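# Move the coaster can onto the turntable's orange spot

## Task

Pick up the can that sits on the coaster and set it upright on the orange mark on the turntable, without moving the other cans already standing on the turntable.

## Robot and tools

ROBOT. Two arms, left_arm and right_arm, each ending in a two-finger gripper. The fingers of left_arm can fold. A part held near the fingertips (the outer quarter of each pad) is squeezed normally. A part held deeper, toward the palm, can be pulled in and held loosely, held too hard, or dropped. A fingertip pushed onto a surface also folds easily unless the fingers are fully shut, so a grip after such a push may fail. right_arm's fingers are rigid.

FRAMES. The scene frame has its origin at table-top height, midway between the nominal arm bases. +z is up, +x points out over the table, and left_arm sits on the +y side (image sides may differ). The calibrated bases in the scene frame are: left_arm at (-0.037, +0.480, 0) m with quat_wxyz (+1.000, 0, 0, +0.002); right_arm at (-0.067, -0.460, 0) m with quat_wxyz (+1.000, 0, 0, +0.006). Every hand pose, velocity, target and wrist-camera pose is given in that arm's own base frame. Fixed cameras and the table use the scene frame. The gripper's fingers point along its +z axis and open and close along its y axis. end_effector_position is the spot between the pads when they are shut. Fingertips stick out about 33 mm past that spot at gaps up to 40 mm, and only about 9 mm when fully open. Reported poses can be a few centimetres off, more at long reach.

ROW LAYOUT. Every row has 20 numbers, always including both arms. Numbers 1-10 are for left_arm: x, y, z in metres, then qw, qx, qy, qz (w first), then gripper position, force_limit and speed. Numbers 11-20 are the same for right_arm. The x, y, z and quaternion are an absolute place to go to, in that arm's base frame; they are not offsets. The three gripper numbers lie in [-1, 1].
- position: +1 is fully open (140 mm), about -0.8 is where the pads touch, and -1 closes until blocked.
- force_limit: at speed -1 it gives about 14 N at -1, 40 N at 0 and 58 N at +1.
- speed: about 30 mm/s at -1, 140 at 0 and 250 at +1. A faster close grips harder.
- Defaults are +1.
To hold an arm still, resend its last reported pose and its last gripper numbers unchanged; a 0 counts as a command. Keep sending the same quaternion to hold an orientation.

TOOLS.
- execute_actions(actions, cameras): actions is a list of actions. Each action is up to 15 rows, one row per 1/30 s step, and the last row is repeated to fill 15 steps. An action is refused for both arms if any target lies more than 0.6 m, along any of that gripper's axes, from where the gripper was when the action started. Each step the controller limits the command to 70 mm and 16 degrees from the measured pose, so read "Hand target" and send the remainder next time. cameras is a list of names, ["all"], or []. An empty actions list returns the state plus all images.
- move(target, speed, blend, stop_force, zero, blocking, cameras): moves the grippers in straight lines to absolute base-frame poses. target is one 20-number row or a list of up to 15 rows; give every row the same finger numbers. speed is 0.002 to 2 m/s (default 0.25), given as one value or one per target. blend is a corner radius in metres; 0 means stop at each target. stop_force is 10 to 80 N and ends an arm's path when the push against its travel reaches it. Use it only slowly, only without a gripper turn, and never when backing off a contact. zero (default true) resets the force reference first. blocking=false returns after 0.5 s and cannot be combined with stop_force. A move is capped at 10 s. It does not avoid obstacles, and the gripper lags its path. Keep paths away from an arm's own base.
- wait(seconds 0-10, cameras): holds the last commands.
- stop(cameras): brakes the running move.
- zoom_image(camera, region [x0,y0,x1,y1] in pixels, at most 504 wide and high): a closer look at the latest image from cam_high, cam_low, cam_left_wrist or cam_right_wrist. All four cameras are 672x504.
- finished_scene(scene: 1 or 2): ends the scene permanently. Call it only once the can stands still on the spot and the robot has let go.

RESULTS.
- object_status: 0 moving, 1 blocked while opening, 2 blocked while closing (usually a grip), 3 reached the command or pads met. Check for 2 after closing with -1. To grip harder, raise force_limit and switch position between -1 and -0.98.
- position_measured is in counts: 3 is open, about 139 is 60 mm, 200 is 20 mm, 230 is pads touching.
- Joint torques, external joint torques and flange force (gripper x y z axes) indicate contacts and held weight, with some error.
- The move line gives the ending, such as done, off_target, held, moving or fault, and which limits acted.
- A MOTOR HOT line warns of overheating; an OVER-TEMPERATURE FAULT brakes that arm for 30 s or more.

AVOID. Torque on a joint beyond its limit (waist and shoulder 319, elbow 150, wrist joints 42.3 N m), or 144 N of outside force, stops the arm for 10 s. Stiff arms fault easily if a target lies even slightly past a firm contact, so approach surfaces slowly. Don't let the arms touch or press on each other, and the clearance check can hold a command back. Don't drop the can, let go of it while it moves, knock over the turntable cans, or let anything fall off the table. Avoid twisting the gripper under load and holding heavy parts off-centre. Loose objects may now and then be nudged by outside forces.

Each tool is called after "Emit:" as name(argument=value, ...) on one line, values as JSON.

## Session

Emit:
execute_actions(actions=[])

Scene clock: 0.00 s.
left_arm: end_effector_position=(+0.7913, -0.4001, +0.2380) position_measured=3 object_status=3 end_effector_quat_wxyz=(+0.150, +0.843, -0.509, +0.088) | right_arm: end_effector_position=(+0.8714, +0.0569, +0.1719) position_measured=3 object_status=3 end_effector_quat_wxyz=(-0.156, +0.357, +0.919, +0.065)
Joint positions: left_arm=[-0.387 0.509 1.321 -0.349 1.201 2.38] | right_arm=[-0.057 0.719 1.093 0.218 1.592 -0.911]
Joint velocities: within noise
Joint torques (N m): no reading
External joint torques (N m): no reading
Flange force (N): no reading
Hand target: left_arm +0.7913, -0.4001, +0.2380; +0.150, +0.843, -0.509, +0.088 | right_arm +0.8714, +0.0569, +0.1719; -0.156, +0.357, +0.919, +0.065
Tool commands: left_gripper/position=+1.0 left_gripper/force_limit=+1.0 left_gripper/speed=+1.0 right_gripper/position=+1.0 right_gripper/force_limit=+1.0 right_gripper/speed=+1.0

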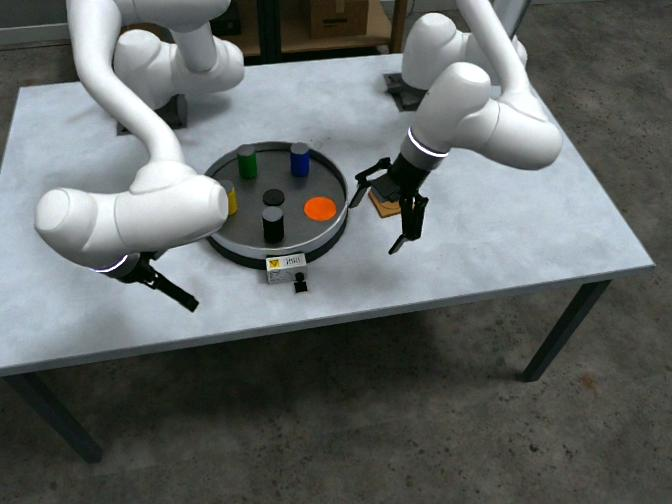

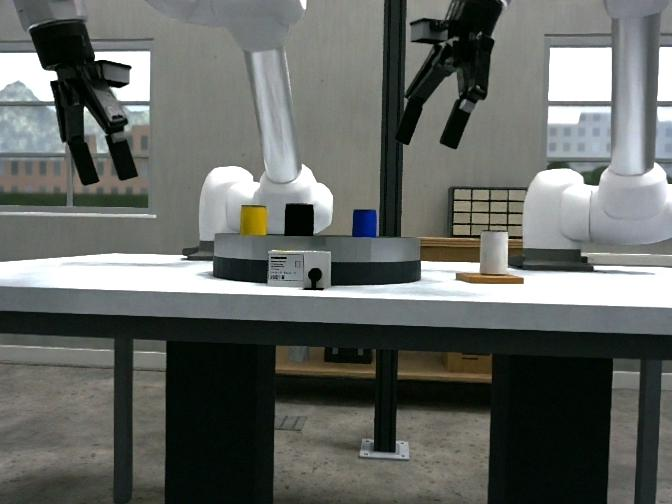

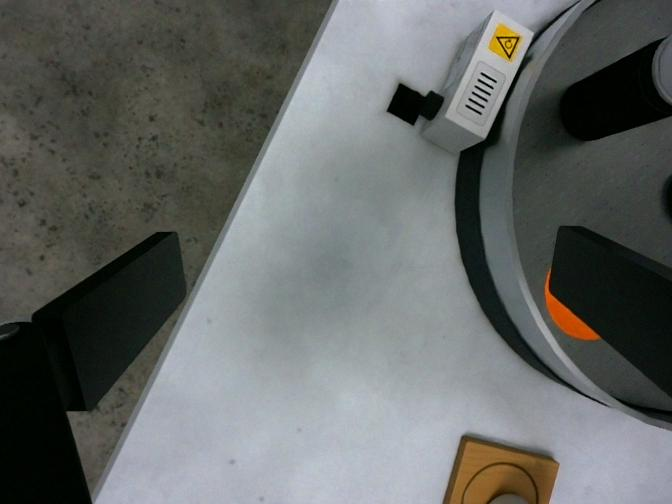

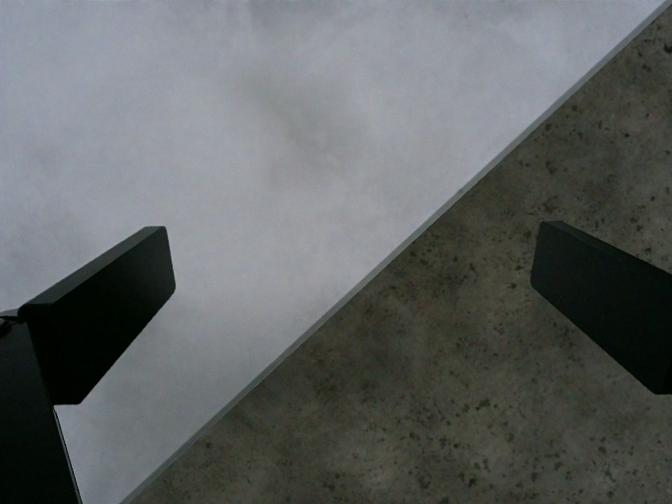

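Emit:
move(target=[0.56, -0.26, 0.30, 0, 0.856, -0.517, 0, 1, 1, 1, 0.8714, 0.0569, 0.1719, -0.156, 0.357, 0.919, 0.065, 1, 1, 1], cameras=["all"])

Scene clock: 2.17 s.
left_arm: end_effector_position=(+0.5600, -0.2600, +0.2999) position_measured=3 object_status=3 end_effector_quat_wxyz=(+0.000, +0.856, -0.517, +0.000) | right_arm: end_effector_position=(+0.8714, +0.0569, +0.1719) position_measured=3 object_status=3 end_effector_quat_wxyz=(-0.156, +0.357, +0.919, +0.065)
Joint positions: left_arm=[-0.491 0.12 1.696 0 1.326 2.167] | right_arm=[-0.057 0.718 1.094 0.218 1.591 -0.911]
Joint torques (N m): left_arm=[-4.39 -50.23 -39.3 4.46 0.13 0.29] | right_arm=[-0.83 -110.99 -38.54 4.31 0.6 0.33]
External joint torques (N m): left_arm=[4.46 -3.58 -1.92 -0.26 -0.17 -0.29] | right_arm=[0.94 3.6 -1.38 0.34 0.11 -0.33]
Flange force (N): left_arm=[-5.6 -4.2 -3.8] | right_arm=[-7.1 7.6 -2.4]
Hand target: left_arm +0.5600, -0.2600, +0.3000; +0.000, +0.856, -0.517, +0.000 | right_arm +0.8714, +0.0569, +0.1719; -0.156, +0.357, +0.919, +0.065
Off the commanded pose: left_arm 0.000 m, 0 deg | right_arm 0.000 m, 0 deg.
move: done
camera_calibration:
cam_left_wrist: T_world_to_cam=[[-0.895188, -0.445491, -0.0132424, 0.397395], [-0.423916, 0.841909, 0.333892, 0.359731], [-0.137597, 0.30451, -0.942518, 0.589081], [0, 0, 0, 1]] pos_world=[0.589295, -0.305206, 0.440371]
cam_right_wrist: T_world_to_cam=[[0.695339, 0.718548, 0.0139166, -0.643366], [0.718172, -0.695444, 0.0242286, -0.58672], [0.0270876, -0.00685256, -0.99961, 0.287022], [0, 0, 0, 1]] pos_world=[0.860948, 0.0562252, 0.310079]

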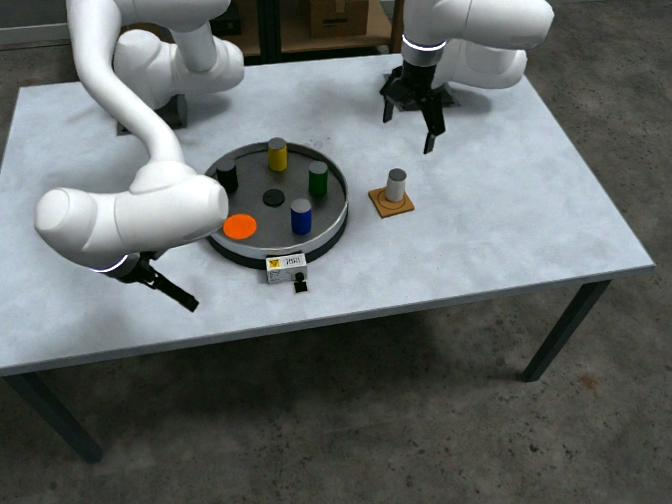

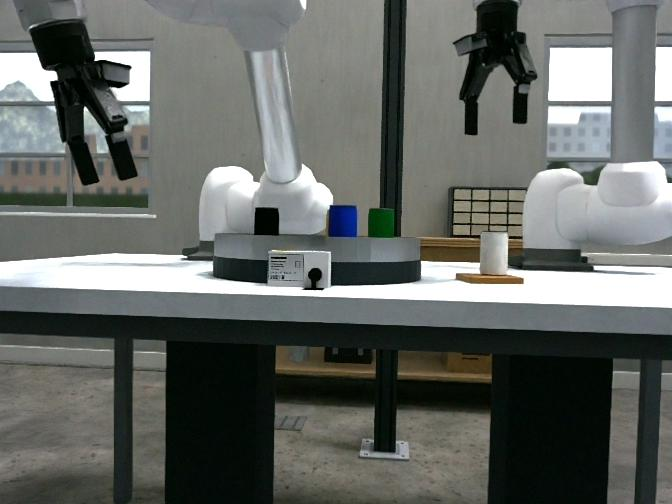

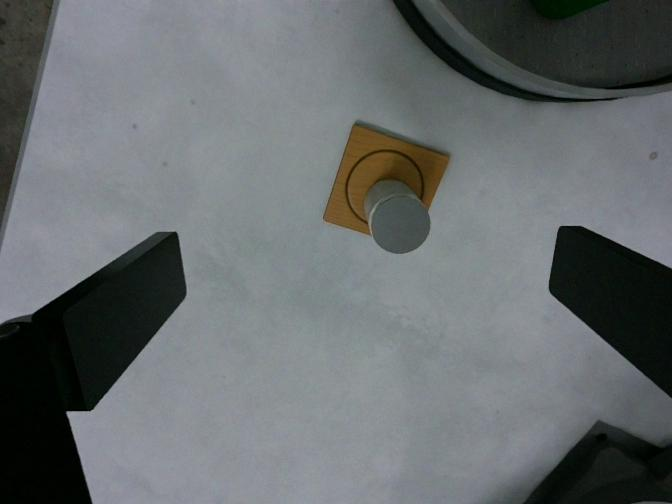

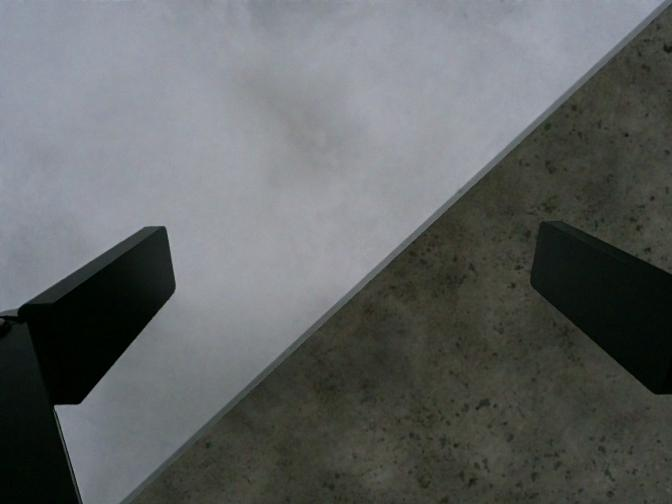

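Emit:
move(target=[0.50, -0.241, 0.19, 0, 0.856, -0.517, 0, 0.5, 0, 0, 0.8714, 0.0569, 0.1719, -0.156, 0.357, 0.919, 0.065, 1, 1, 1], cameras=["cam_high","cam_low","cam_left_wrist"])

Emit:
wait(seconds=0.5, cameras=["cam_high"])

Emit:
wait(seconds=0.5, cameras=["cam_high"])

Emit:
wait(seconds=1.0, cameras=["cam_high"])

Scene clock: 3.73 s.
left_arm: end_effector_position=(+0.5000, -0.2410, +0.1900) position_measured=66 object_status=3 end_effector_quat_wxyz=(+0.000, +0.856, -0.517, +0.000) | right_arm: end_effector_position=(+0.8714, +0.0569, +0.1719) position_measured=3 object_status=3 end_effector_quat_wxyz=(-0.156, +0.357, +0.919, +0.065)
Joint positions: left_arm=[-0.511 0.085 1.944 0 1.112 2.146] | right_arm=[-0.057 0.718 1.094 0.218 1.591 -0.911]
Joint torques (N m): left_arm=[-3.5 -44.19 -36.26 4.23 0.17 0.2] | right_arm=[-0.96 -110.92 -38.62 4.33 0.63 0.31]
External joint torques (N m): left_arm=[3.54 -2.87 -1.96 -0.33 -0.23 -0.2] | right_arm=[0.99 4.08 -1.01 0.28 0.09 -0.31]
Flange force (N): left_arm=[-4.2 -4.4 -4.0] | right_arm=[-7.1 7.4 -1.7]
Hand target: left_arm +0.5000, -0.2410, +0.1900; +0.000, +0.856, -0.517, +0.000 | right_arm +0.8714, +0.0569, +0.1719; -0.156, +0.357, +0.919, +0.065
Off the commanded pose: left_arm 0.000 m, 0 deg | right_arm 0.000 m, 0 deg.
move: done
camera_calibration:
cam_left_wrist: T_world_to_cam=[[-0.895156, -0.445554, -0.0133147, 0.350681], [-0.424015, 0.841907, 0.333772, 0.355085], [-0.137504, 0.304424, -0.94256, 0.471396], [0, 0, 0, 1]] pos_world=[0.529294, -0.286206, 0.330471]
Images, in order (width x height): cam_high 672x504, cam_low 672x504, cam_left_wrist 672x504.

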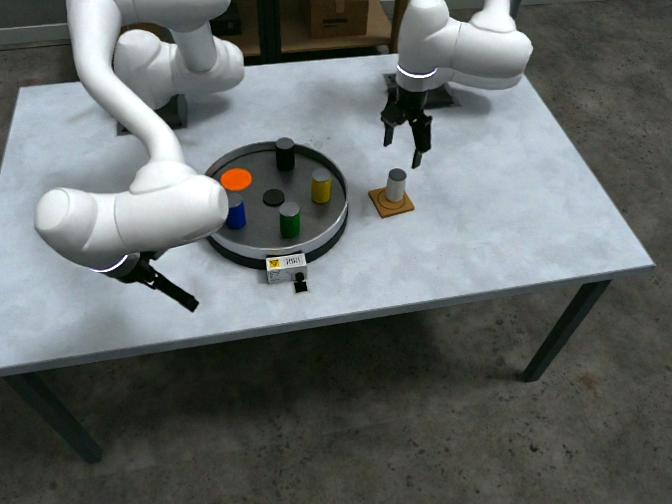

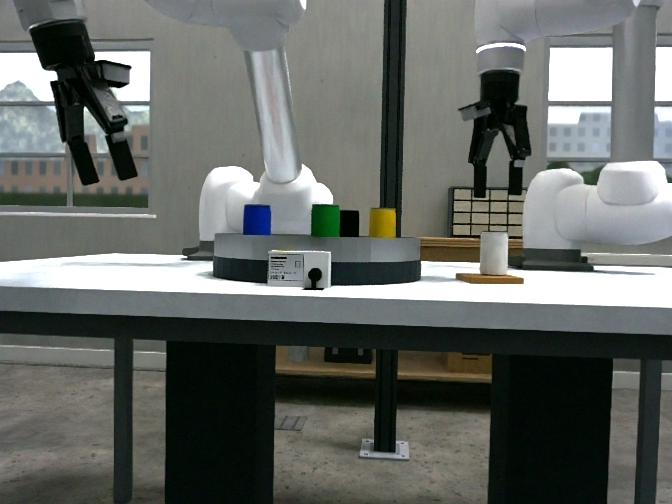

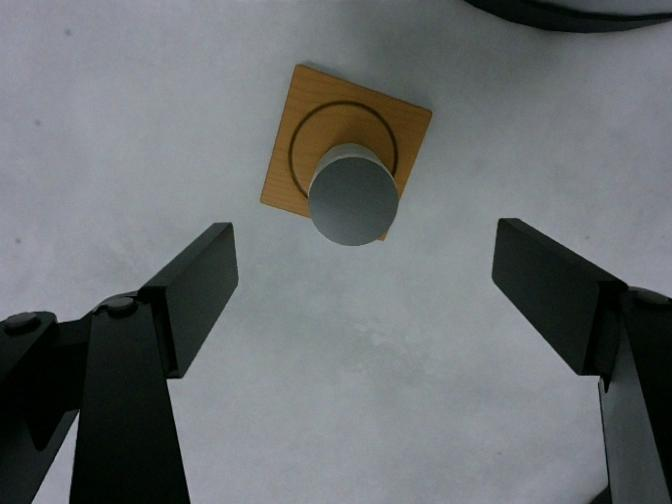

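Scene clock: 4.23 s.
left_arm: end_effector_position=(+0.5000, -0.2410, +0.1900) position_measured=66 object_status=3 end_effector_quat_wxyz=(+0.000, +0.856, -0.517, +0.000) | right_arm: end_effector_position=(+0.8714, +0.0569, +0.1719) position_measured=3 object_status=3 end_effector_quat_wxyz=(-0.156, +0.357, +0.919, +0.065) end_effector_velocity=(-0.002, -0.001, -0.001) end_effector_angular_velocity=(-0.001, +0.005, -0.001)
Joint positions: left_arm=[-0.511 0.085 1.945 0 1.112 2.146] | right_arm=[-0.057 0.718 1.094 0.218 1.591 -0.911]
Joint velocities: left_arm=[within noise] | right_arm=[-0.001 -0.001 0.005 -0.001 0.001 0]
Joint torques (N m): left_arm=[-3.78 -44.31 -36.18 4.15 0.08 0.3] | right_arm=[-0.64 -110.57 -38.35 4.35 0.64 0.38]
External joint torques (N m): left_arm=[3.73 -2.75 -2.04 -0.26 -0.14 -0.3] | right_arm=[0.59 3.64 -1.33 0.25 0.08 -0.38]
Flange force (N): left_arm=[-4.0 -4.7 -4.2] | right_arm=[-7.4 7.2 -2.4]
Hand target: left_arm +0.5000, -0.2410, +0.1900; +0.000, +0.856, -0.517, +0.000 | right_arm +0.8714, +0.0569, +0.1719; -0.156, +0.357, +0.919, +0.065
Tool commands: left_gripper/position=+0.5 left_gripper/force_limit=+0.0 left_gripper/speed=+0.0 right_gripper/position=+1.0 right_gripper/force_limit=+1.0 right_gripper/speed=+1.0
Off the commanded pose: left_arm 0.000 m, 0 deg | right_arm 0.000 m, 0 deg.
wait: 0.50 s; at rest by 0.17 s
Images, in order (width x height): cam_high 672x504.

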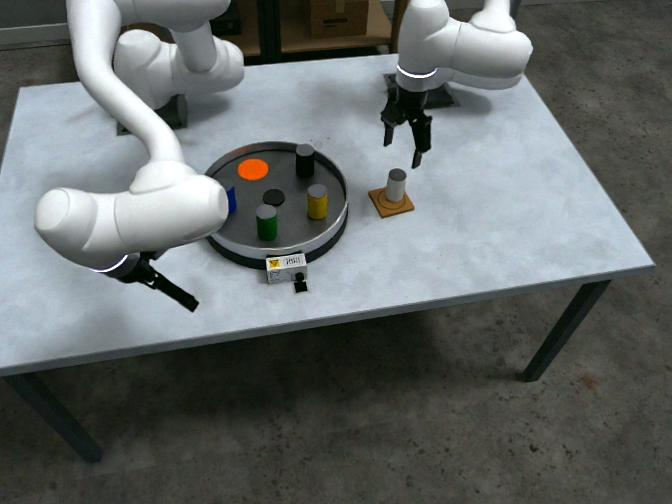

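Scene clock: 4.73 s.
left_arm: end_effector_position=(+0.5000, -0.2410, +0.1900) position_measured=66 object_status=3 end_effector_quat_wxyz=(+0.000, +0.856, -0.517, +0.000) | right_arm: end_effector_position=(+0.8714, +0.0569, +0.1719) position_measured=3 object_status=3 end_effector_quat_wxyz=(-0.156, +0.357, +0.919, +0.065)
Joint positions: left_arm=[-0.511 0.085 1.945 0 1.112 2.146] | right_arm=[-0.057 0.718 1.094 0.218 1.591 -0.911]
Joint torques (N m): left_arm=[-4.12 -44.96 -36.03 4.23 0.12 0.2] | right_arm=[-1.1 -110.74 -38.54 4.32 0.58 0.35]
External joint torques (N m): left_arm=[4.22 -1.91 -1.96 -0.35 -0.16 -0.2] | right_arm=[1.13 2.15 -1.67 0.35 0.16 -0.35]
Flange force (N): left_arm=[-3.6 -6.3 -3.4] | right_arm=[-5.6 6.7 -3.0]
Hand target: left_arm +0.5000, -0.2410, +0.1900; +0.000, +0.856, -0.517, +0.000 | right_arm +0.8714, +0.0569, +0.1719; -0.156, +0.357, +0.919, +0.065
Tool commands: left_gripper/position=+0.5 left_gripper/force_limit=+0.0 left_gripper/speed=+0.0 right_gripper/position=+1.0 right_gripper/force_limit=+1.0 right_gripper/speed=+1.0
Off the commanded pose: left_arm 0.000 m, 0 deg | right_arm 0.000 m, 0 deg.
wait: 0.50 s; at rest by 0.17 s
Images, in order (width x height): cam_high 672x504.

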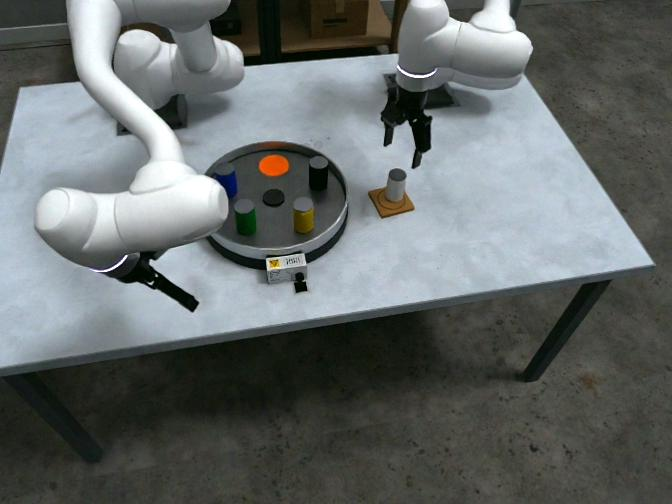

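Scene clock: 5.73 s.
left_arm: end_effector_position=(+0.5000, -0.2410, +0.1900) position_measured=66 object_status=3 end_effector_quat_wxyz=(+0.000, +0.856, -0.517, +0.000) | right_arm: end_effector_position=(+0.8714, +0.0569, +0.1719) position_measured=3 object_status=3 end_effector_quat_wxyz=(-0.156, +0.357, +0.919, +0.065)
Joint positions: left_arm=[-0.511 0.085 1.945 0 1.112 2.146] | right_arm=[-0.057 0.718 1.094 0.218 1.591 -0.911]
Joint torques (N m): left_arm=[-3.09 -44.7 -36.14 4.18 0.13 0.18] | right_arm=[-0.66 -110.1 -38.39 4.31 0.66 0.35]
External joint torques (N m): left_arm=[3.19 -2.38 -1.99 -0.28 -0.17 -0.18] | right_arm=[0.85 2.57 -1.44 0.33 0.06 -0.35]
Flange force (N): left_arm=[-3.2 -4.4 -3.8] | right_arm=[-5.9 6.4 -2.5]
Hand target: left_arm +0.5000, -0.2410, +0.1900; +0.000, +0.856, -0.517, +0.000 | right_arm +0.8714, +0.0569, +0.1719; -0.156, +0.357, +0.919, +0.065
Tool commands: left_gripper/position=+0.5 left_gripper/force_limit=+0.0 left_gripper/speed=+0.0 right_gripper/position=+1.0 right_gripper/force_limit=+1.0 right_gripper/speed=+1.0
Off the commanded pose: left_arm 0.000 m, 0 deg | right_arm 0.000 m, 0 deg.
wait: 1.00 s; at rest by 0.17 s
Images, in order (width x height): cam_high 672x504.

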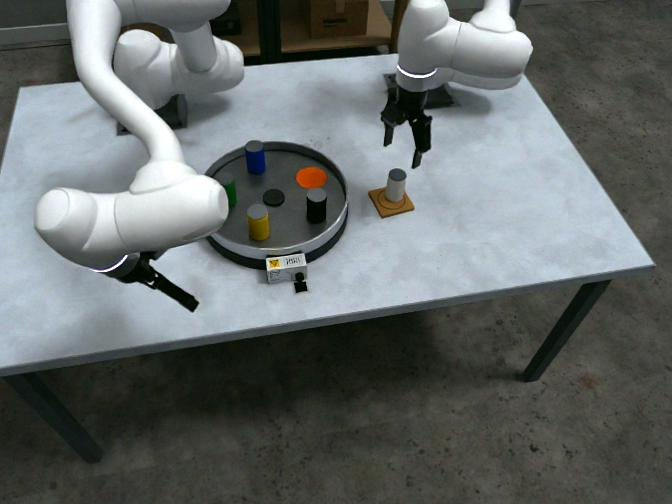

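Emit:
move(target=[0.50, -0.243, 0.110, 0, 0.856, -0.517, 0, 0.5, 0, 0, 0.8714, 0.0569, 0.1719, -0.156, 0.357, 0.919, 0.065, 1, 1, 1], cameras=["cam_high","cam_low","cam_left_wrist"])

Emit:
zoom_image(camera="cam_low", region=[400, 140, 568, 300])

Emit:
zoom_image(camera="cam_high", region=[180, 120, 440, 320])

Scene clock: 8.57 s.
left_arm: end_effector_position=(+0.5000, -0.2430, +0.1101) position_measured=66 object_status=3 end_effector_quat_wxyz=(+0.000, +0.856, -0.517, +0.000) | right_arm: end_effector_position=(+0.8714, +0.0569, +0.1719) position_measured=3 object_status=3 end_effector_quat_wxyz=(-0.156, +0.357, +0.919, +0.065)
Joint positions: left_arm=[-0.514 0.159 2.026 0 0.957 2.143] | right_arm=[-0.057 0.718 1.094 0.218 1.591 -0.911]
Joint torques (N m): left_arm=[-4.23 -48.27 -33.03 3.79 0.18 0.2] | right_arm=[-1.1 -110.68 -38.6 4.35 0.62 0.31]
External joint torques (N m): left_arm=[4.13 -3.15 -1.81 -0.23 -0.23 -0.2] | right_arm=[1.08 4.23 -0.89 0.25 0.1 -0.31]
Flange force (N): left_arm=[-5.0 -5.1 -4.5] | right_arm=[-7.0 7.4 -1.5]
Hand target: left_arm +0.5000, -0.2430, +0.1100; +0.000, +0.856, -0.517, +0.000 | right_arm +0.8714, +0.0569, +0.1719; -0.156, +0.357, +0.919, +0.065
Off the commanded pose: left_arm 0.000 m, 0 deg | right_arm 0.000 m, 0 deg.
move: done
camera_calibration:
cam_left_wrist: T_world_to_cam=[[-0.895162, -0.44554, -0.0133568, 0.348742], [-0.424003, 0.841882, 0.333851, 0.383438], [-0.137499, 0.304515, -0.942531, 0.396617], [0, 0, 0, 1]] pos_world=[0.529294, -0.288206, 0.250471]
Images, in order (width x height): cam_high 672x504, cam_low 672x504, cam_left_wrist 672x504.

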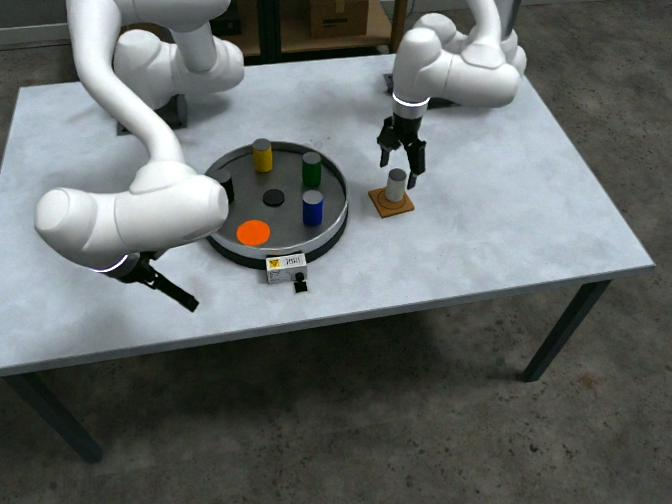

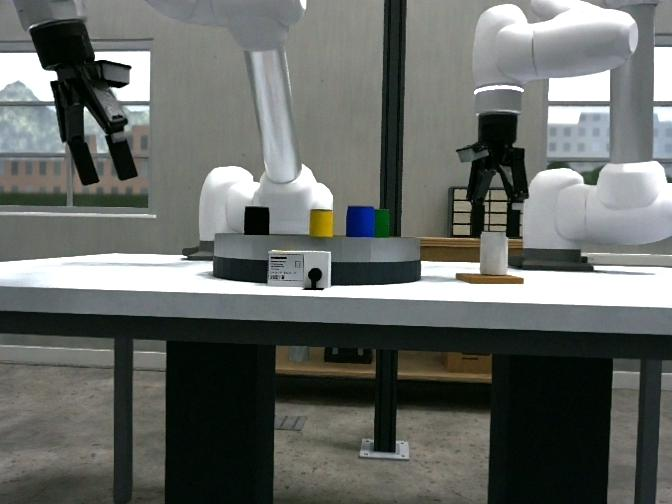

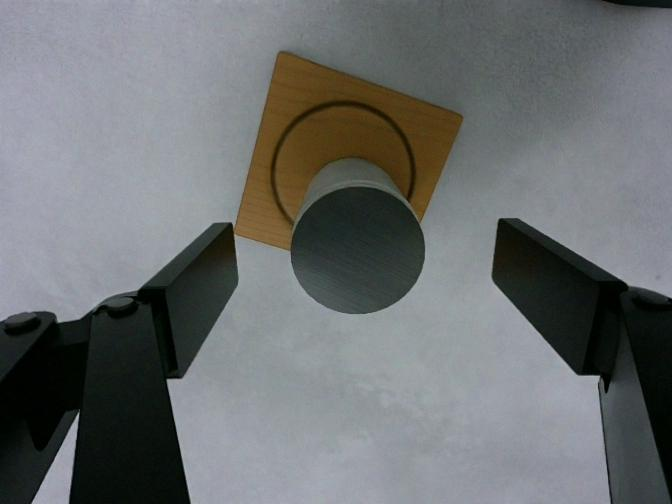

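Scaled by 3.000.

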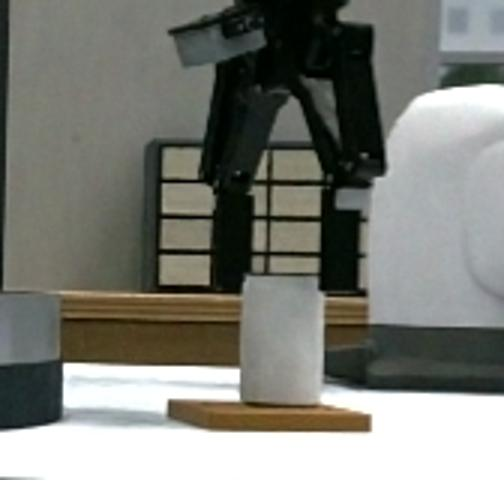

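Scaled by 1.938.

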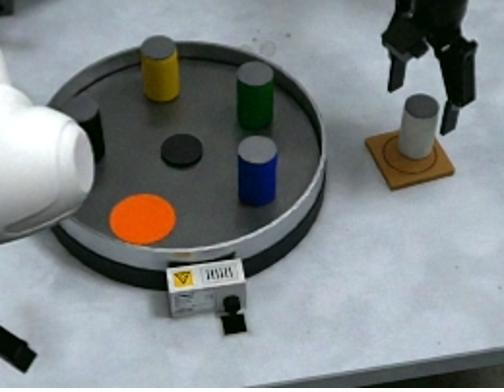

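Emit:
move(target=[[0.50, -0.243, 0.120, 0, 0.856, -0.517, 0, 0.5, 0, 0, 0.8714, 0.0569, 0.1719, -0.156, 0.357, 0.919, 0.065, 1, 1, 1],[0.50, -0.243, 0.120, 0, 0.856, -0.517, 0, -1, -0.01, -1, 0.8714, 0.0569, 0.1719, -0.156, 0.357, 0.919, 0.065, 1, 1, 1]], cameras=["cam_high","cam_low","cam_left_wrist"])

Emit:
zoom_image(camera="cam_low", region=[400, 140, 568, 300])

Emit:
zoom_image(camera="cam_high", region=[180, 120, 440, 320])

Scene clock: 11.67 s.
left_arm: end_effector_position=(+0.5000, -0.2430, +0.1200) position_measured=155 object_status=2 end_effector_quat_wxyz=(+0.000, +0.856, -0.517, +0.000) | right_arm: end_effector_position=(+0.8714, +0.0569, +0.1719) position_measured=3 object_status=3 end_effector_quat_wxyz=(-0.156, +0.357, +0.919, +0.065)
Joint positions: left_arm=[-0.514 0.149 2.017 0 0.976 2.143] | right_arm=[-0.057 0.718 1.094 0.218 1.591 -0.911]
Joint torques (N m): left_arm=[-3.29 -43.31 -29.25 3.67 0.18 0.3] | right_arm=[-0.72 -110.76 -38.68 4.4 0.63 0.32]
External joint torques (N m): left_arm=[3.42 -7.58 -5.97 -0.07 -0.22 -0.3] | right_arm=[0.75 2.91 -1.37 0.26 0.1 -0.32]
Flange force (N): left_arm=[-3.6 -4.3 -12.9] | right_arm=[-6.3 6.6 -2.4]
Hand target: left_arm +0.5000, -0.2430, +0.1200; +0.000, +0.856, -0.517, +0.000 | right_arm +0.8714, +0.0569, +0.1719; -0.156, +0.357, +0.919, +0.065
Off the commanded pose: left_arm 0.000 m, 0 deg | right_arm 0.000 m, 0 deg.
move: done
camera_calibration:
cam_left_wrist: T_world_to_cam=[[-0.8952, -0.445465, -0.0133271, 0.34891], [-0.423923, 0.841922, 0.333852, 0.380068], [-0.137499, 0.304514, -0.942531, 0.406042], [0, 0, 0, 1]] pos_world=[0.529294, -0.288206, 0.260471]
Images, in order (width x height): cam_high 672x504, cam_low 672x504, cam_left_wrist 672x504.

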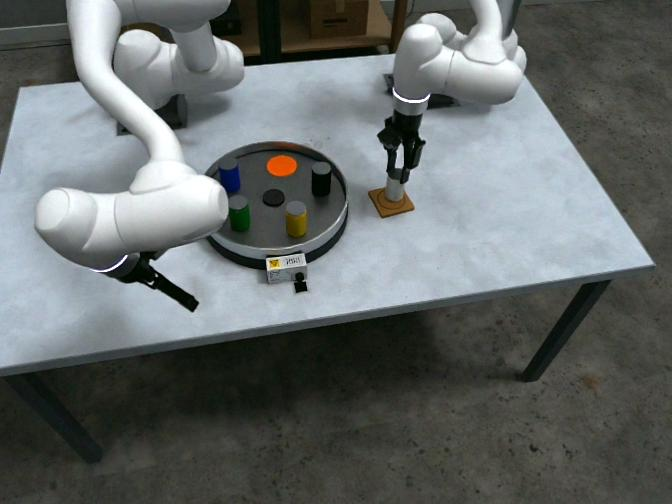

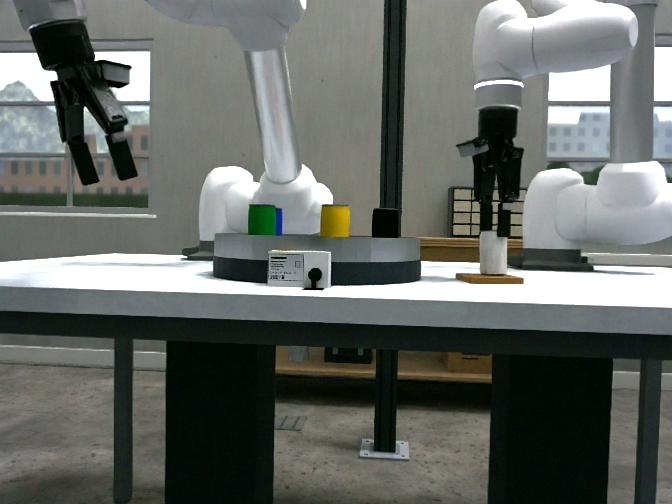

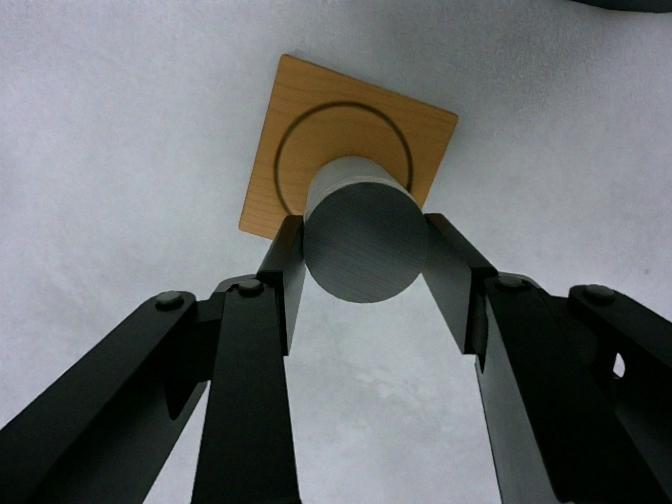

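Scaled by 3.000.

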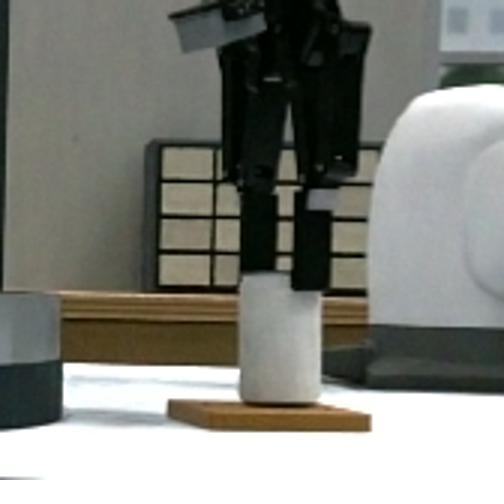

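Scaled by 1.938.

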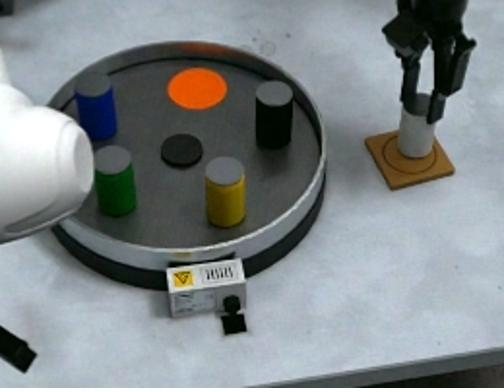

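Emit:
move(target=[[0.50, -0.243, 0.20, 0, 0.856, -0.517, 0, -1, -0.01, -1, 0.8714, 0.0569, 0.1719, -0.156, 0.357, 0.919, 0.065, 1, 1, 1],[0.48, -0.56, 0.30, 0, 0.856, -0.517, 0, -1, -0.01, -1, 0.8714, 0.0569, 0.1719, -0.156, 0.357, 0.919, 0.065, 1, 1, 1]], blend=[0.04, 0], speed=[0.12, 0.3], cameras=["cam_high","cam_low","cam_left_wrist"])

Emit:
wait(seconds=2, cameras=["cam_high","cam_left_wrist"])

Emit:
wait(seconds=2, cameras=["cam_high","cam_left_wrist"])

Scene clock: 14.60 s.
left_arm: end_effector_position=(+0.4800, -0.5599, +0.3000) position_measured=155 object_status=2 end_effector_quat_wxyz=(+0.000, +0.856, -0.517, +0.000) | right_arm: end_effector_position=(+0.8714, +0.0569, +0.1719) position_measured=3 object_status=3 end_effector_quat_wxyz=(-0.156, +0.357, +0.919, +0.065)
Joint positions: left_arm=[-0.909 0.309 1.46 0 1.372 1.749] | right_arm=[-0.057 0.718 1.094 0.218 1.591 -0.911]
Joint torques (N m): left_arm=[-3.77 -72.84 -39.33 4.55 0.14 0.18] | right_arm=[-0.65 -110.52 -38.62 4.32 0.65 0.35]
External joint torques (N m): left_arm=[4.05 -0.86 -2.27 -0.29 -0.19 -0.18] | right_arm=[0.66 3.53 -1.03 0.3 0.07 -0.35]
Flange force (N): left_arm=[2.4 -5.9 -3.1] | right_arm=[-6.6 6.5 -1.8]
Hand target: left_arm +0.4800, -0.5600, +0.3000; +0.000, +0.856, -0.517, +0.000 | right_arm +0.8714, +0.0569, +0.1719; -0.156, +0.357, +0.919, +0.065
Off the commanded pose: left_arm 0.000 m, 0 deg | right_arm 0.000 m, 0 deg.
move: done
camera_calibration:
cam_left_wrist: T_world_to_cam=[[-0.895151, -0.445566, -0.013272, 0.192082], [-0.423996, 0.841869, 0.333891, 0.578374], [-0.137597, 0.30451, -0.942518, 0.669521], [0, 0, 0, 1]] pos_world=[0.509295, -0.605206, 0.440471]
Images, in order (width x height): cam_high 672x504, cam_low 672x504, cam_left_wrist 672x504.

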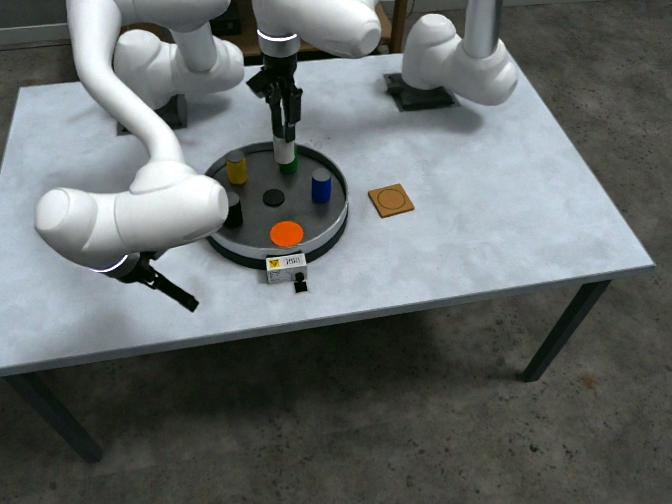

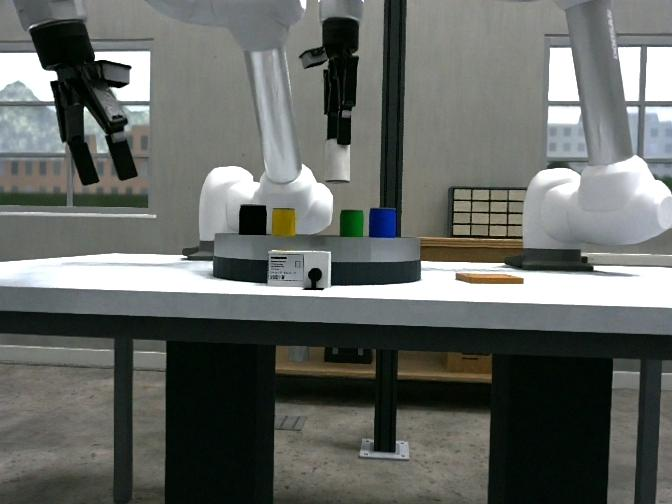

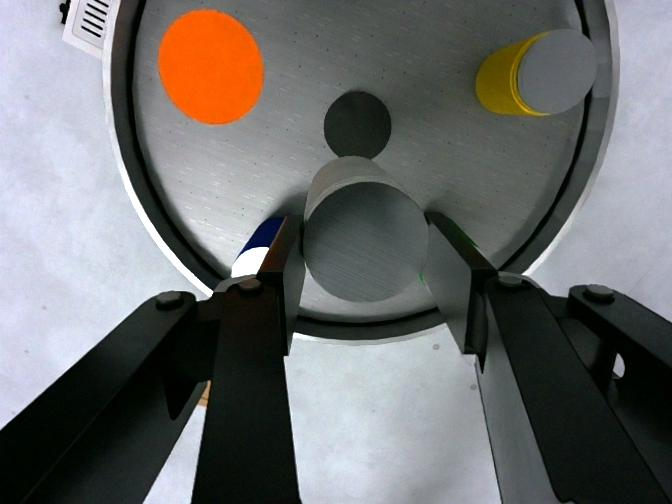

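Scene clock: 16.60 s.
left_arm: end_effector_position=(+0.4800, -0.5600, +0.3000) position_measured=155 object_status=2 end_effector_quat_wxyz=(+0.000, +0.856, -0.517, +0.000) | right_arm: end_effector_position=(+0.8714, +0.0569, +0.1719) position_measured=3 object_status=3 end_effector_quat_wxyz=(-0.156, +0.357, +0.919, +0.065)
Joint positions: left_arm=[-0.909 0.309 1.46 0 1.372 1.749] | right_arm=[-0.057 0.718 1.094 0.218 1.591 -0.911]
Joint torques (N m): left_arm=[-3.44 -73.11 -40.54 4.55 0.12 0.18] | right_arm=[-0.7 -111.01 -38.62 4.32 0.68 0.34]
External joint torques (N m): left_arm=[3.46 -0.43 -1.17 -0.28 -0.17 -0.18] | right_arm=[0.6 3.8 -1.22 0.31 0.03 -0.34]
Flange force (N): left_arm=[0.9 -4.8 -1.5] | right_arm=[-7.3 7.2 -2.1]
Hand target: left_arm +0.4800, -0.5600, +0.3000; +0.000, +0.856, -0.517, +0.000 | right_arm +0.8714, +0.0569, +0.1719; -0.156, +0.357, +0.919, +0.065
Tool commands: left_gripper/position=-1.0 left_gripper/force_limit=-0.01 left_gripper/speed=-1.0 right_gripper/position=+1.0 right_gripper/force_limit=+1.0 right_gripper/speed=+1.0
Off the commanded pose: left_arm 0.000 m, 0 deg | right_arm 0.000 m, 0 deg.
wait: 2.00 s; at rest by 0.17 s
camera_calibration:
cam_left_wrist: T_world_to_cam=[[-0.895188, -0.445491, -0.0132424, 0.192134], [-0.423916, 0.841909, 0.333892, 0.578357], [-0.137597, 0.30451, -0.942518, 0.669521], [0, 0, 0, 1]] pos_world=[0.509295, -0.605206, 0.440471]
Images, in order (width x height): cam_high 672x504, cam_left_wrist 672x504.

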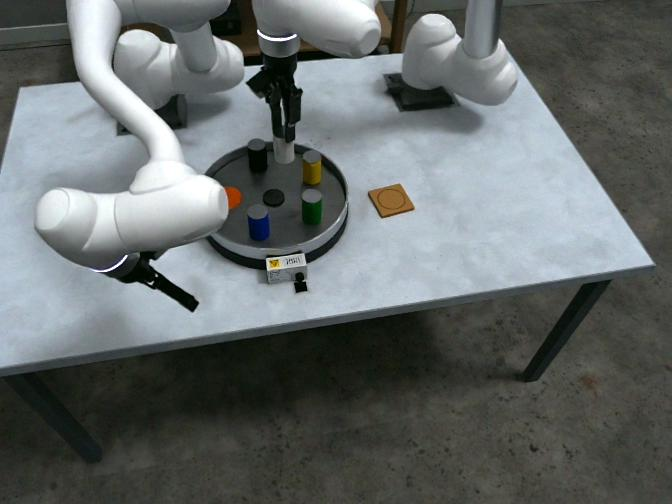

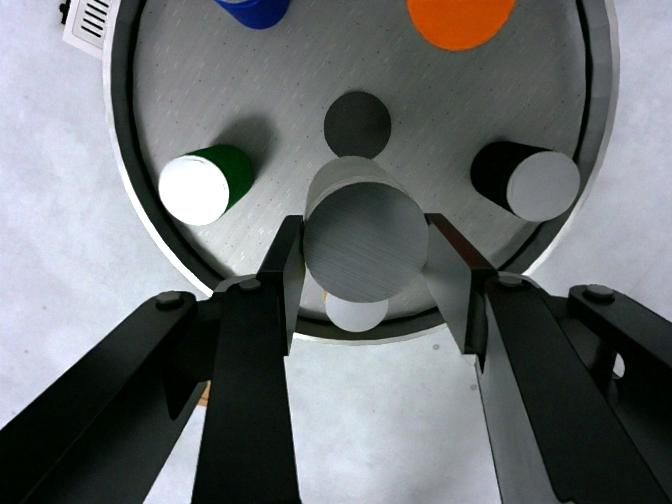

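Scene clock: 18.60 s.
left_arm: end_effector_position=(+0.4800, -0.5600, +0.3000) position_measured=155 object_status=2 end_effector_quat_wxyz=(+0.000, +0.856, -0.517, +0.000) | right_arm: end_effector_position=(+0.8714, +0.0569, +0.1719) position_measured=3 object_status=3 end_effector_quat_wxyz=(-0.156, +0.357, +0.919, +0.065)
Joint positions: left_arm=[-0.909 0.309 1.46 0 1.372 1.749] | right_arm=[-0.057 0.718 1.094 0.218 1.591 -0.911]
Joint torques (N m): left_arm=[-3.19 -72.52 -40.47 4.58 0.06 0.16] | right_arm=[-0.67 -111.1 -38.43 4.38 0.61 0.32]
External joint torques (N m): left_arm=[3.05 -1.31 -1.29 -0.31 -0.11 -0.16] | right_arm=[0.84 3.82 -1.37 0.25 0.11 -0.32]
Flange force (N): left_arm=[-0.1 -4.0 -2.0] | right_arm=[-7.5 7.8 -2.5]
Hand target: left_arm +0.4800, -0.5600, +0.3000; +0.000, +0.856, -0.517, +0.000 | right_arm +0.8714, +0.0569, +0.1719; -0.156, +0.357, +0.919, +0.065
Tool commands: left_gripper/position=-1.0 left_gripper/force_limit=-0.01 left_gripper/speed=-1.0 right_gripper/position=+1.0 right_gripper/force_limit=+1.0 right_gripper/speed=+1.0
Off the commanded pose: left_arm 0.000 m, 0 deg | right_arm 0.000 m, 0 deg.
wait: 2.00 s; at rest by 0.17 s
camera_calibration:
cam_left_wrist: T_world_to_cam=[[-0.895188, -0.445491, -0.0132424, 0.192134], [-0.423916, 0.841909, 0.333892, 0.578357], [-0.137597, 0.30451, -0.942518, 0.669521], [0, 0, 0, 1]] pos_world=[0.509295, -0.605206, 0.440471]
Images, in order (width x height): cam_high 672x504, cam_left_wrist 672x504.

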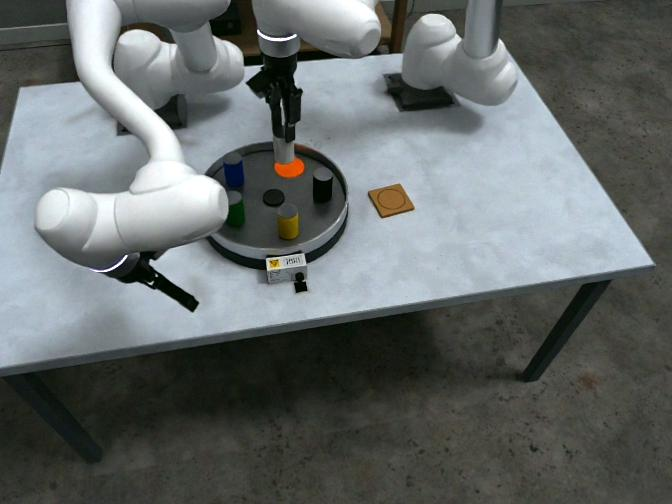

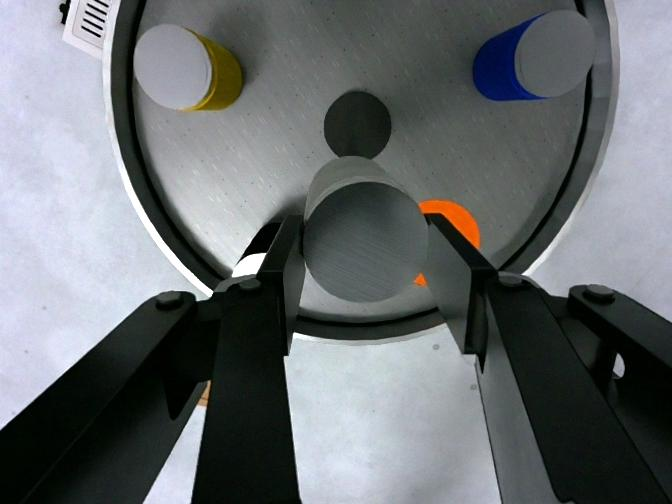

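Emit:
move(target=[0.458, -0.538, 0.20, 0, 0.856, -0.517, 0, -1, -0.01, -1, 0.8714, 0.0569, 0.1719, -0.156, 0.357, 0.919, 0.065, 1, 1, 1])

Emit:
move(target=[0.458, -0.538, 0.145, 0, 0.856, -0.517, 0, -1, -0.01, -1, 0.8714, 0.0569, 0.1719, -0.156, 0.357, 0.919, 0.065, 1, 1, 1], speed=0.02, stop_force=10, cameras=["cam_low"])

Emit:
move(target=[0.458, -0.538, 0.21, 0, 0.856, -0.517, 0, -1, -0.01, -1, 0.8714, 0.0569, 0.1719, -0.156, 0.357, 0.919, 0.065, 1, 1, 1], cameras=["cam_left_wrist","cam_low"])

Scene clock: 20.10 s.
left_arm: end_effector_position=(+0.4580, -0.5380, +0.2001) position_measured=155 object_status=2 end_effector_quat_wxyz=(+0.000, +0.856, -0.517, +0.000) | right_arm: end_effector_position=(+0.8714, +0.0569, +0.1719) position_measured=3 object_status=3 end_effector_quat_wxyz=(-0.156, +0.357, +0.919, +0.065)
Joint positions: left_arm=[-0.914 0.308 1.649 0 1.184 1.743] | right_arm=[-0.057 0.718 1.094 0.218 1.591 -0.911]
Joint torques (N m): left_arm=[-4.4 -69.8 -38.33 4.35 0.08 0.29] | right_arm=[-1.05 -110.68 -38.63 4.3 0.6 0.3]
External joint torques (N m): left_arm=[4.13 -1.31 -1.16 -0.32 -0.14 -0.29] | right_arm=[0.97 3.71 -1.05 0.32 0.12 -0.3]
Flange force (N): left_arm=[-0.6 -5.4 -1.8] | right_arm=[-6.7 7.1 -1.9]
Hand target: left_arm +0.4580, -0.5380, +0.2000; +0.000, +0.856, -0.517, +0.000 | right_arm +0.8714, +0.0569, +0.1719; -0.156, +0.357, +0.919, +0.065
Off the commanded pose: left_arm 0.000 m, 0 deg | right_arm 0.000 m, 0 deg.
move: done

Scene clock: 22.63 s.
left_arm: end_effector_position=(+0.4581, -0.5381, +0.1610) position_measured=155 object_status=2 end_effector_quat_wxyz=(+0.000, +0.856, -0.517, +0.000) | right_arm: end_effector_position=(+0.8714, +0.0569, +0.1719) position_measured=3 object_status=3 end_effector_quat_wxyz=(-0.156, +0.357, +0.919, +0.065)
Joint positions: left_arm=[-0.914 0.334 1.69 0 1.117 1.743] | right_arm=[-0.057 0.718 1.094 0.218 1.591 -0.911]
Joint torques (N m): left_arm=[-5.6 -55.55 -26.2 3.48 0.08 0.28] | right_arm=[-0.82 -110.6 -38.62 4.3 0.62 0.29]
External joint torques (N m): left_arm=[5.76 -16.86 -11.88 0.41 -0.13 -0.28] | right_arm=[0.7 3.47 -1.06 0.31 0.11 -0.29]
Flange force (N): left_arm=[-1.7 -7.6 -23.5] | right_arm=[-6.5 6.6 -1.9]
Hand target: left_arm +0.4581, -0.5381, +0.1610; +0.000, +0.856, -0.517, +0.000 | right_arm +0.8714, +0.0569, +0.1719; -0.156, +0.357, +0.919, +0.065
Off the commanded pose: left_arm 0.016 m, 0 deg | right_arm 0.000 m, 0 deg.
move: contact (left_arm)
Images, in order (width x height): cam_low 672x504.

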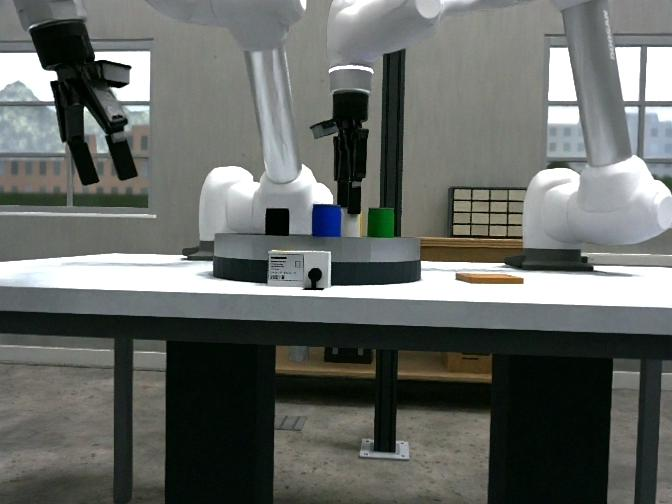

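Scene clock: 23.37 s.
left_arm: end_effector_position=(+0.4580, -0.5380, +0.2100) position_measured=155 object_status=2 end_effector_quat_wxyz=(+0.000, +0.856, -0.517, +0.000) | right_arm: end_effector_position=(+0.8714, +0.0569, +0.1719) position_measured=3 object_status=3 end_effector_quat_wxyz=(-0.156, +0.357, +0.919, +0.065)
Joint positions: left_arm=[-0.914 0.302 1.638 0 1.201 1.743] | right_arm=[-0.057 0.718 1.094 0.218 1.591 -0.911]
Joint torques (N m): left_arm=[-3.9 -69.75 -38.42 4.32 0.13 0.2] | right_arm=[-0.81 -110.71 -38.47 4.33 0.63 0.38]
External joint torques (N m): left_arm=[3.99 -1.23 -1.25 -0.27 -0.18 -0.2] | right_arm=[0.92 3.05 -1.45 0.31 0.1 -0.38]
Flange force (N): left_arm=[-0.3 -5.4 -1.8] | right_arm=[-6.5 7.0 -2.5]
Hand target: left_arm +0.4580, -0.5380, +0.2100; +0.000, +0.856, -0.517, +0.000 | right_arm +0.8714, +0.0569, +0.1719; -0.156, +0.357, +0.919, +0.065
Off the commanded pose: left_arm 0.000 m, 0 deg | right_arm 0.000 m, 0 deg.
move: done
camera_calibration:
cam_left_wrist: T_world_to_cam=[[-0.895195, -0.445477, -0.0132844, 0.181073], [-0.423904, 0.841884, 0.333972, 0.580544], [-0.137593, 0.304601, -0.94249, 0.574914], [0, 0, 0, 1]] pos_world=[0.487295, -0.583206, 0.350371]
Images, in order (width x height): cam_low 672x504, cam_left_wrist 672x504.

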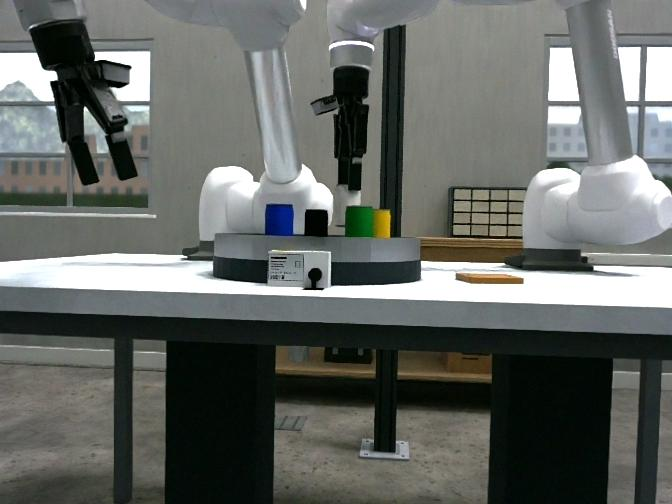

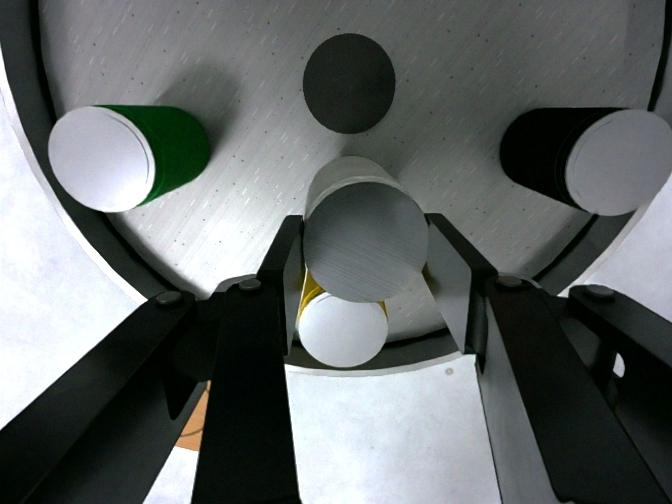

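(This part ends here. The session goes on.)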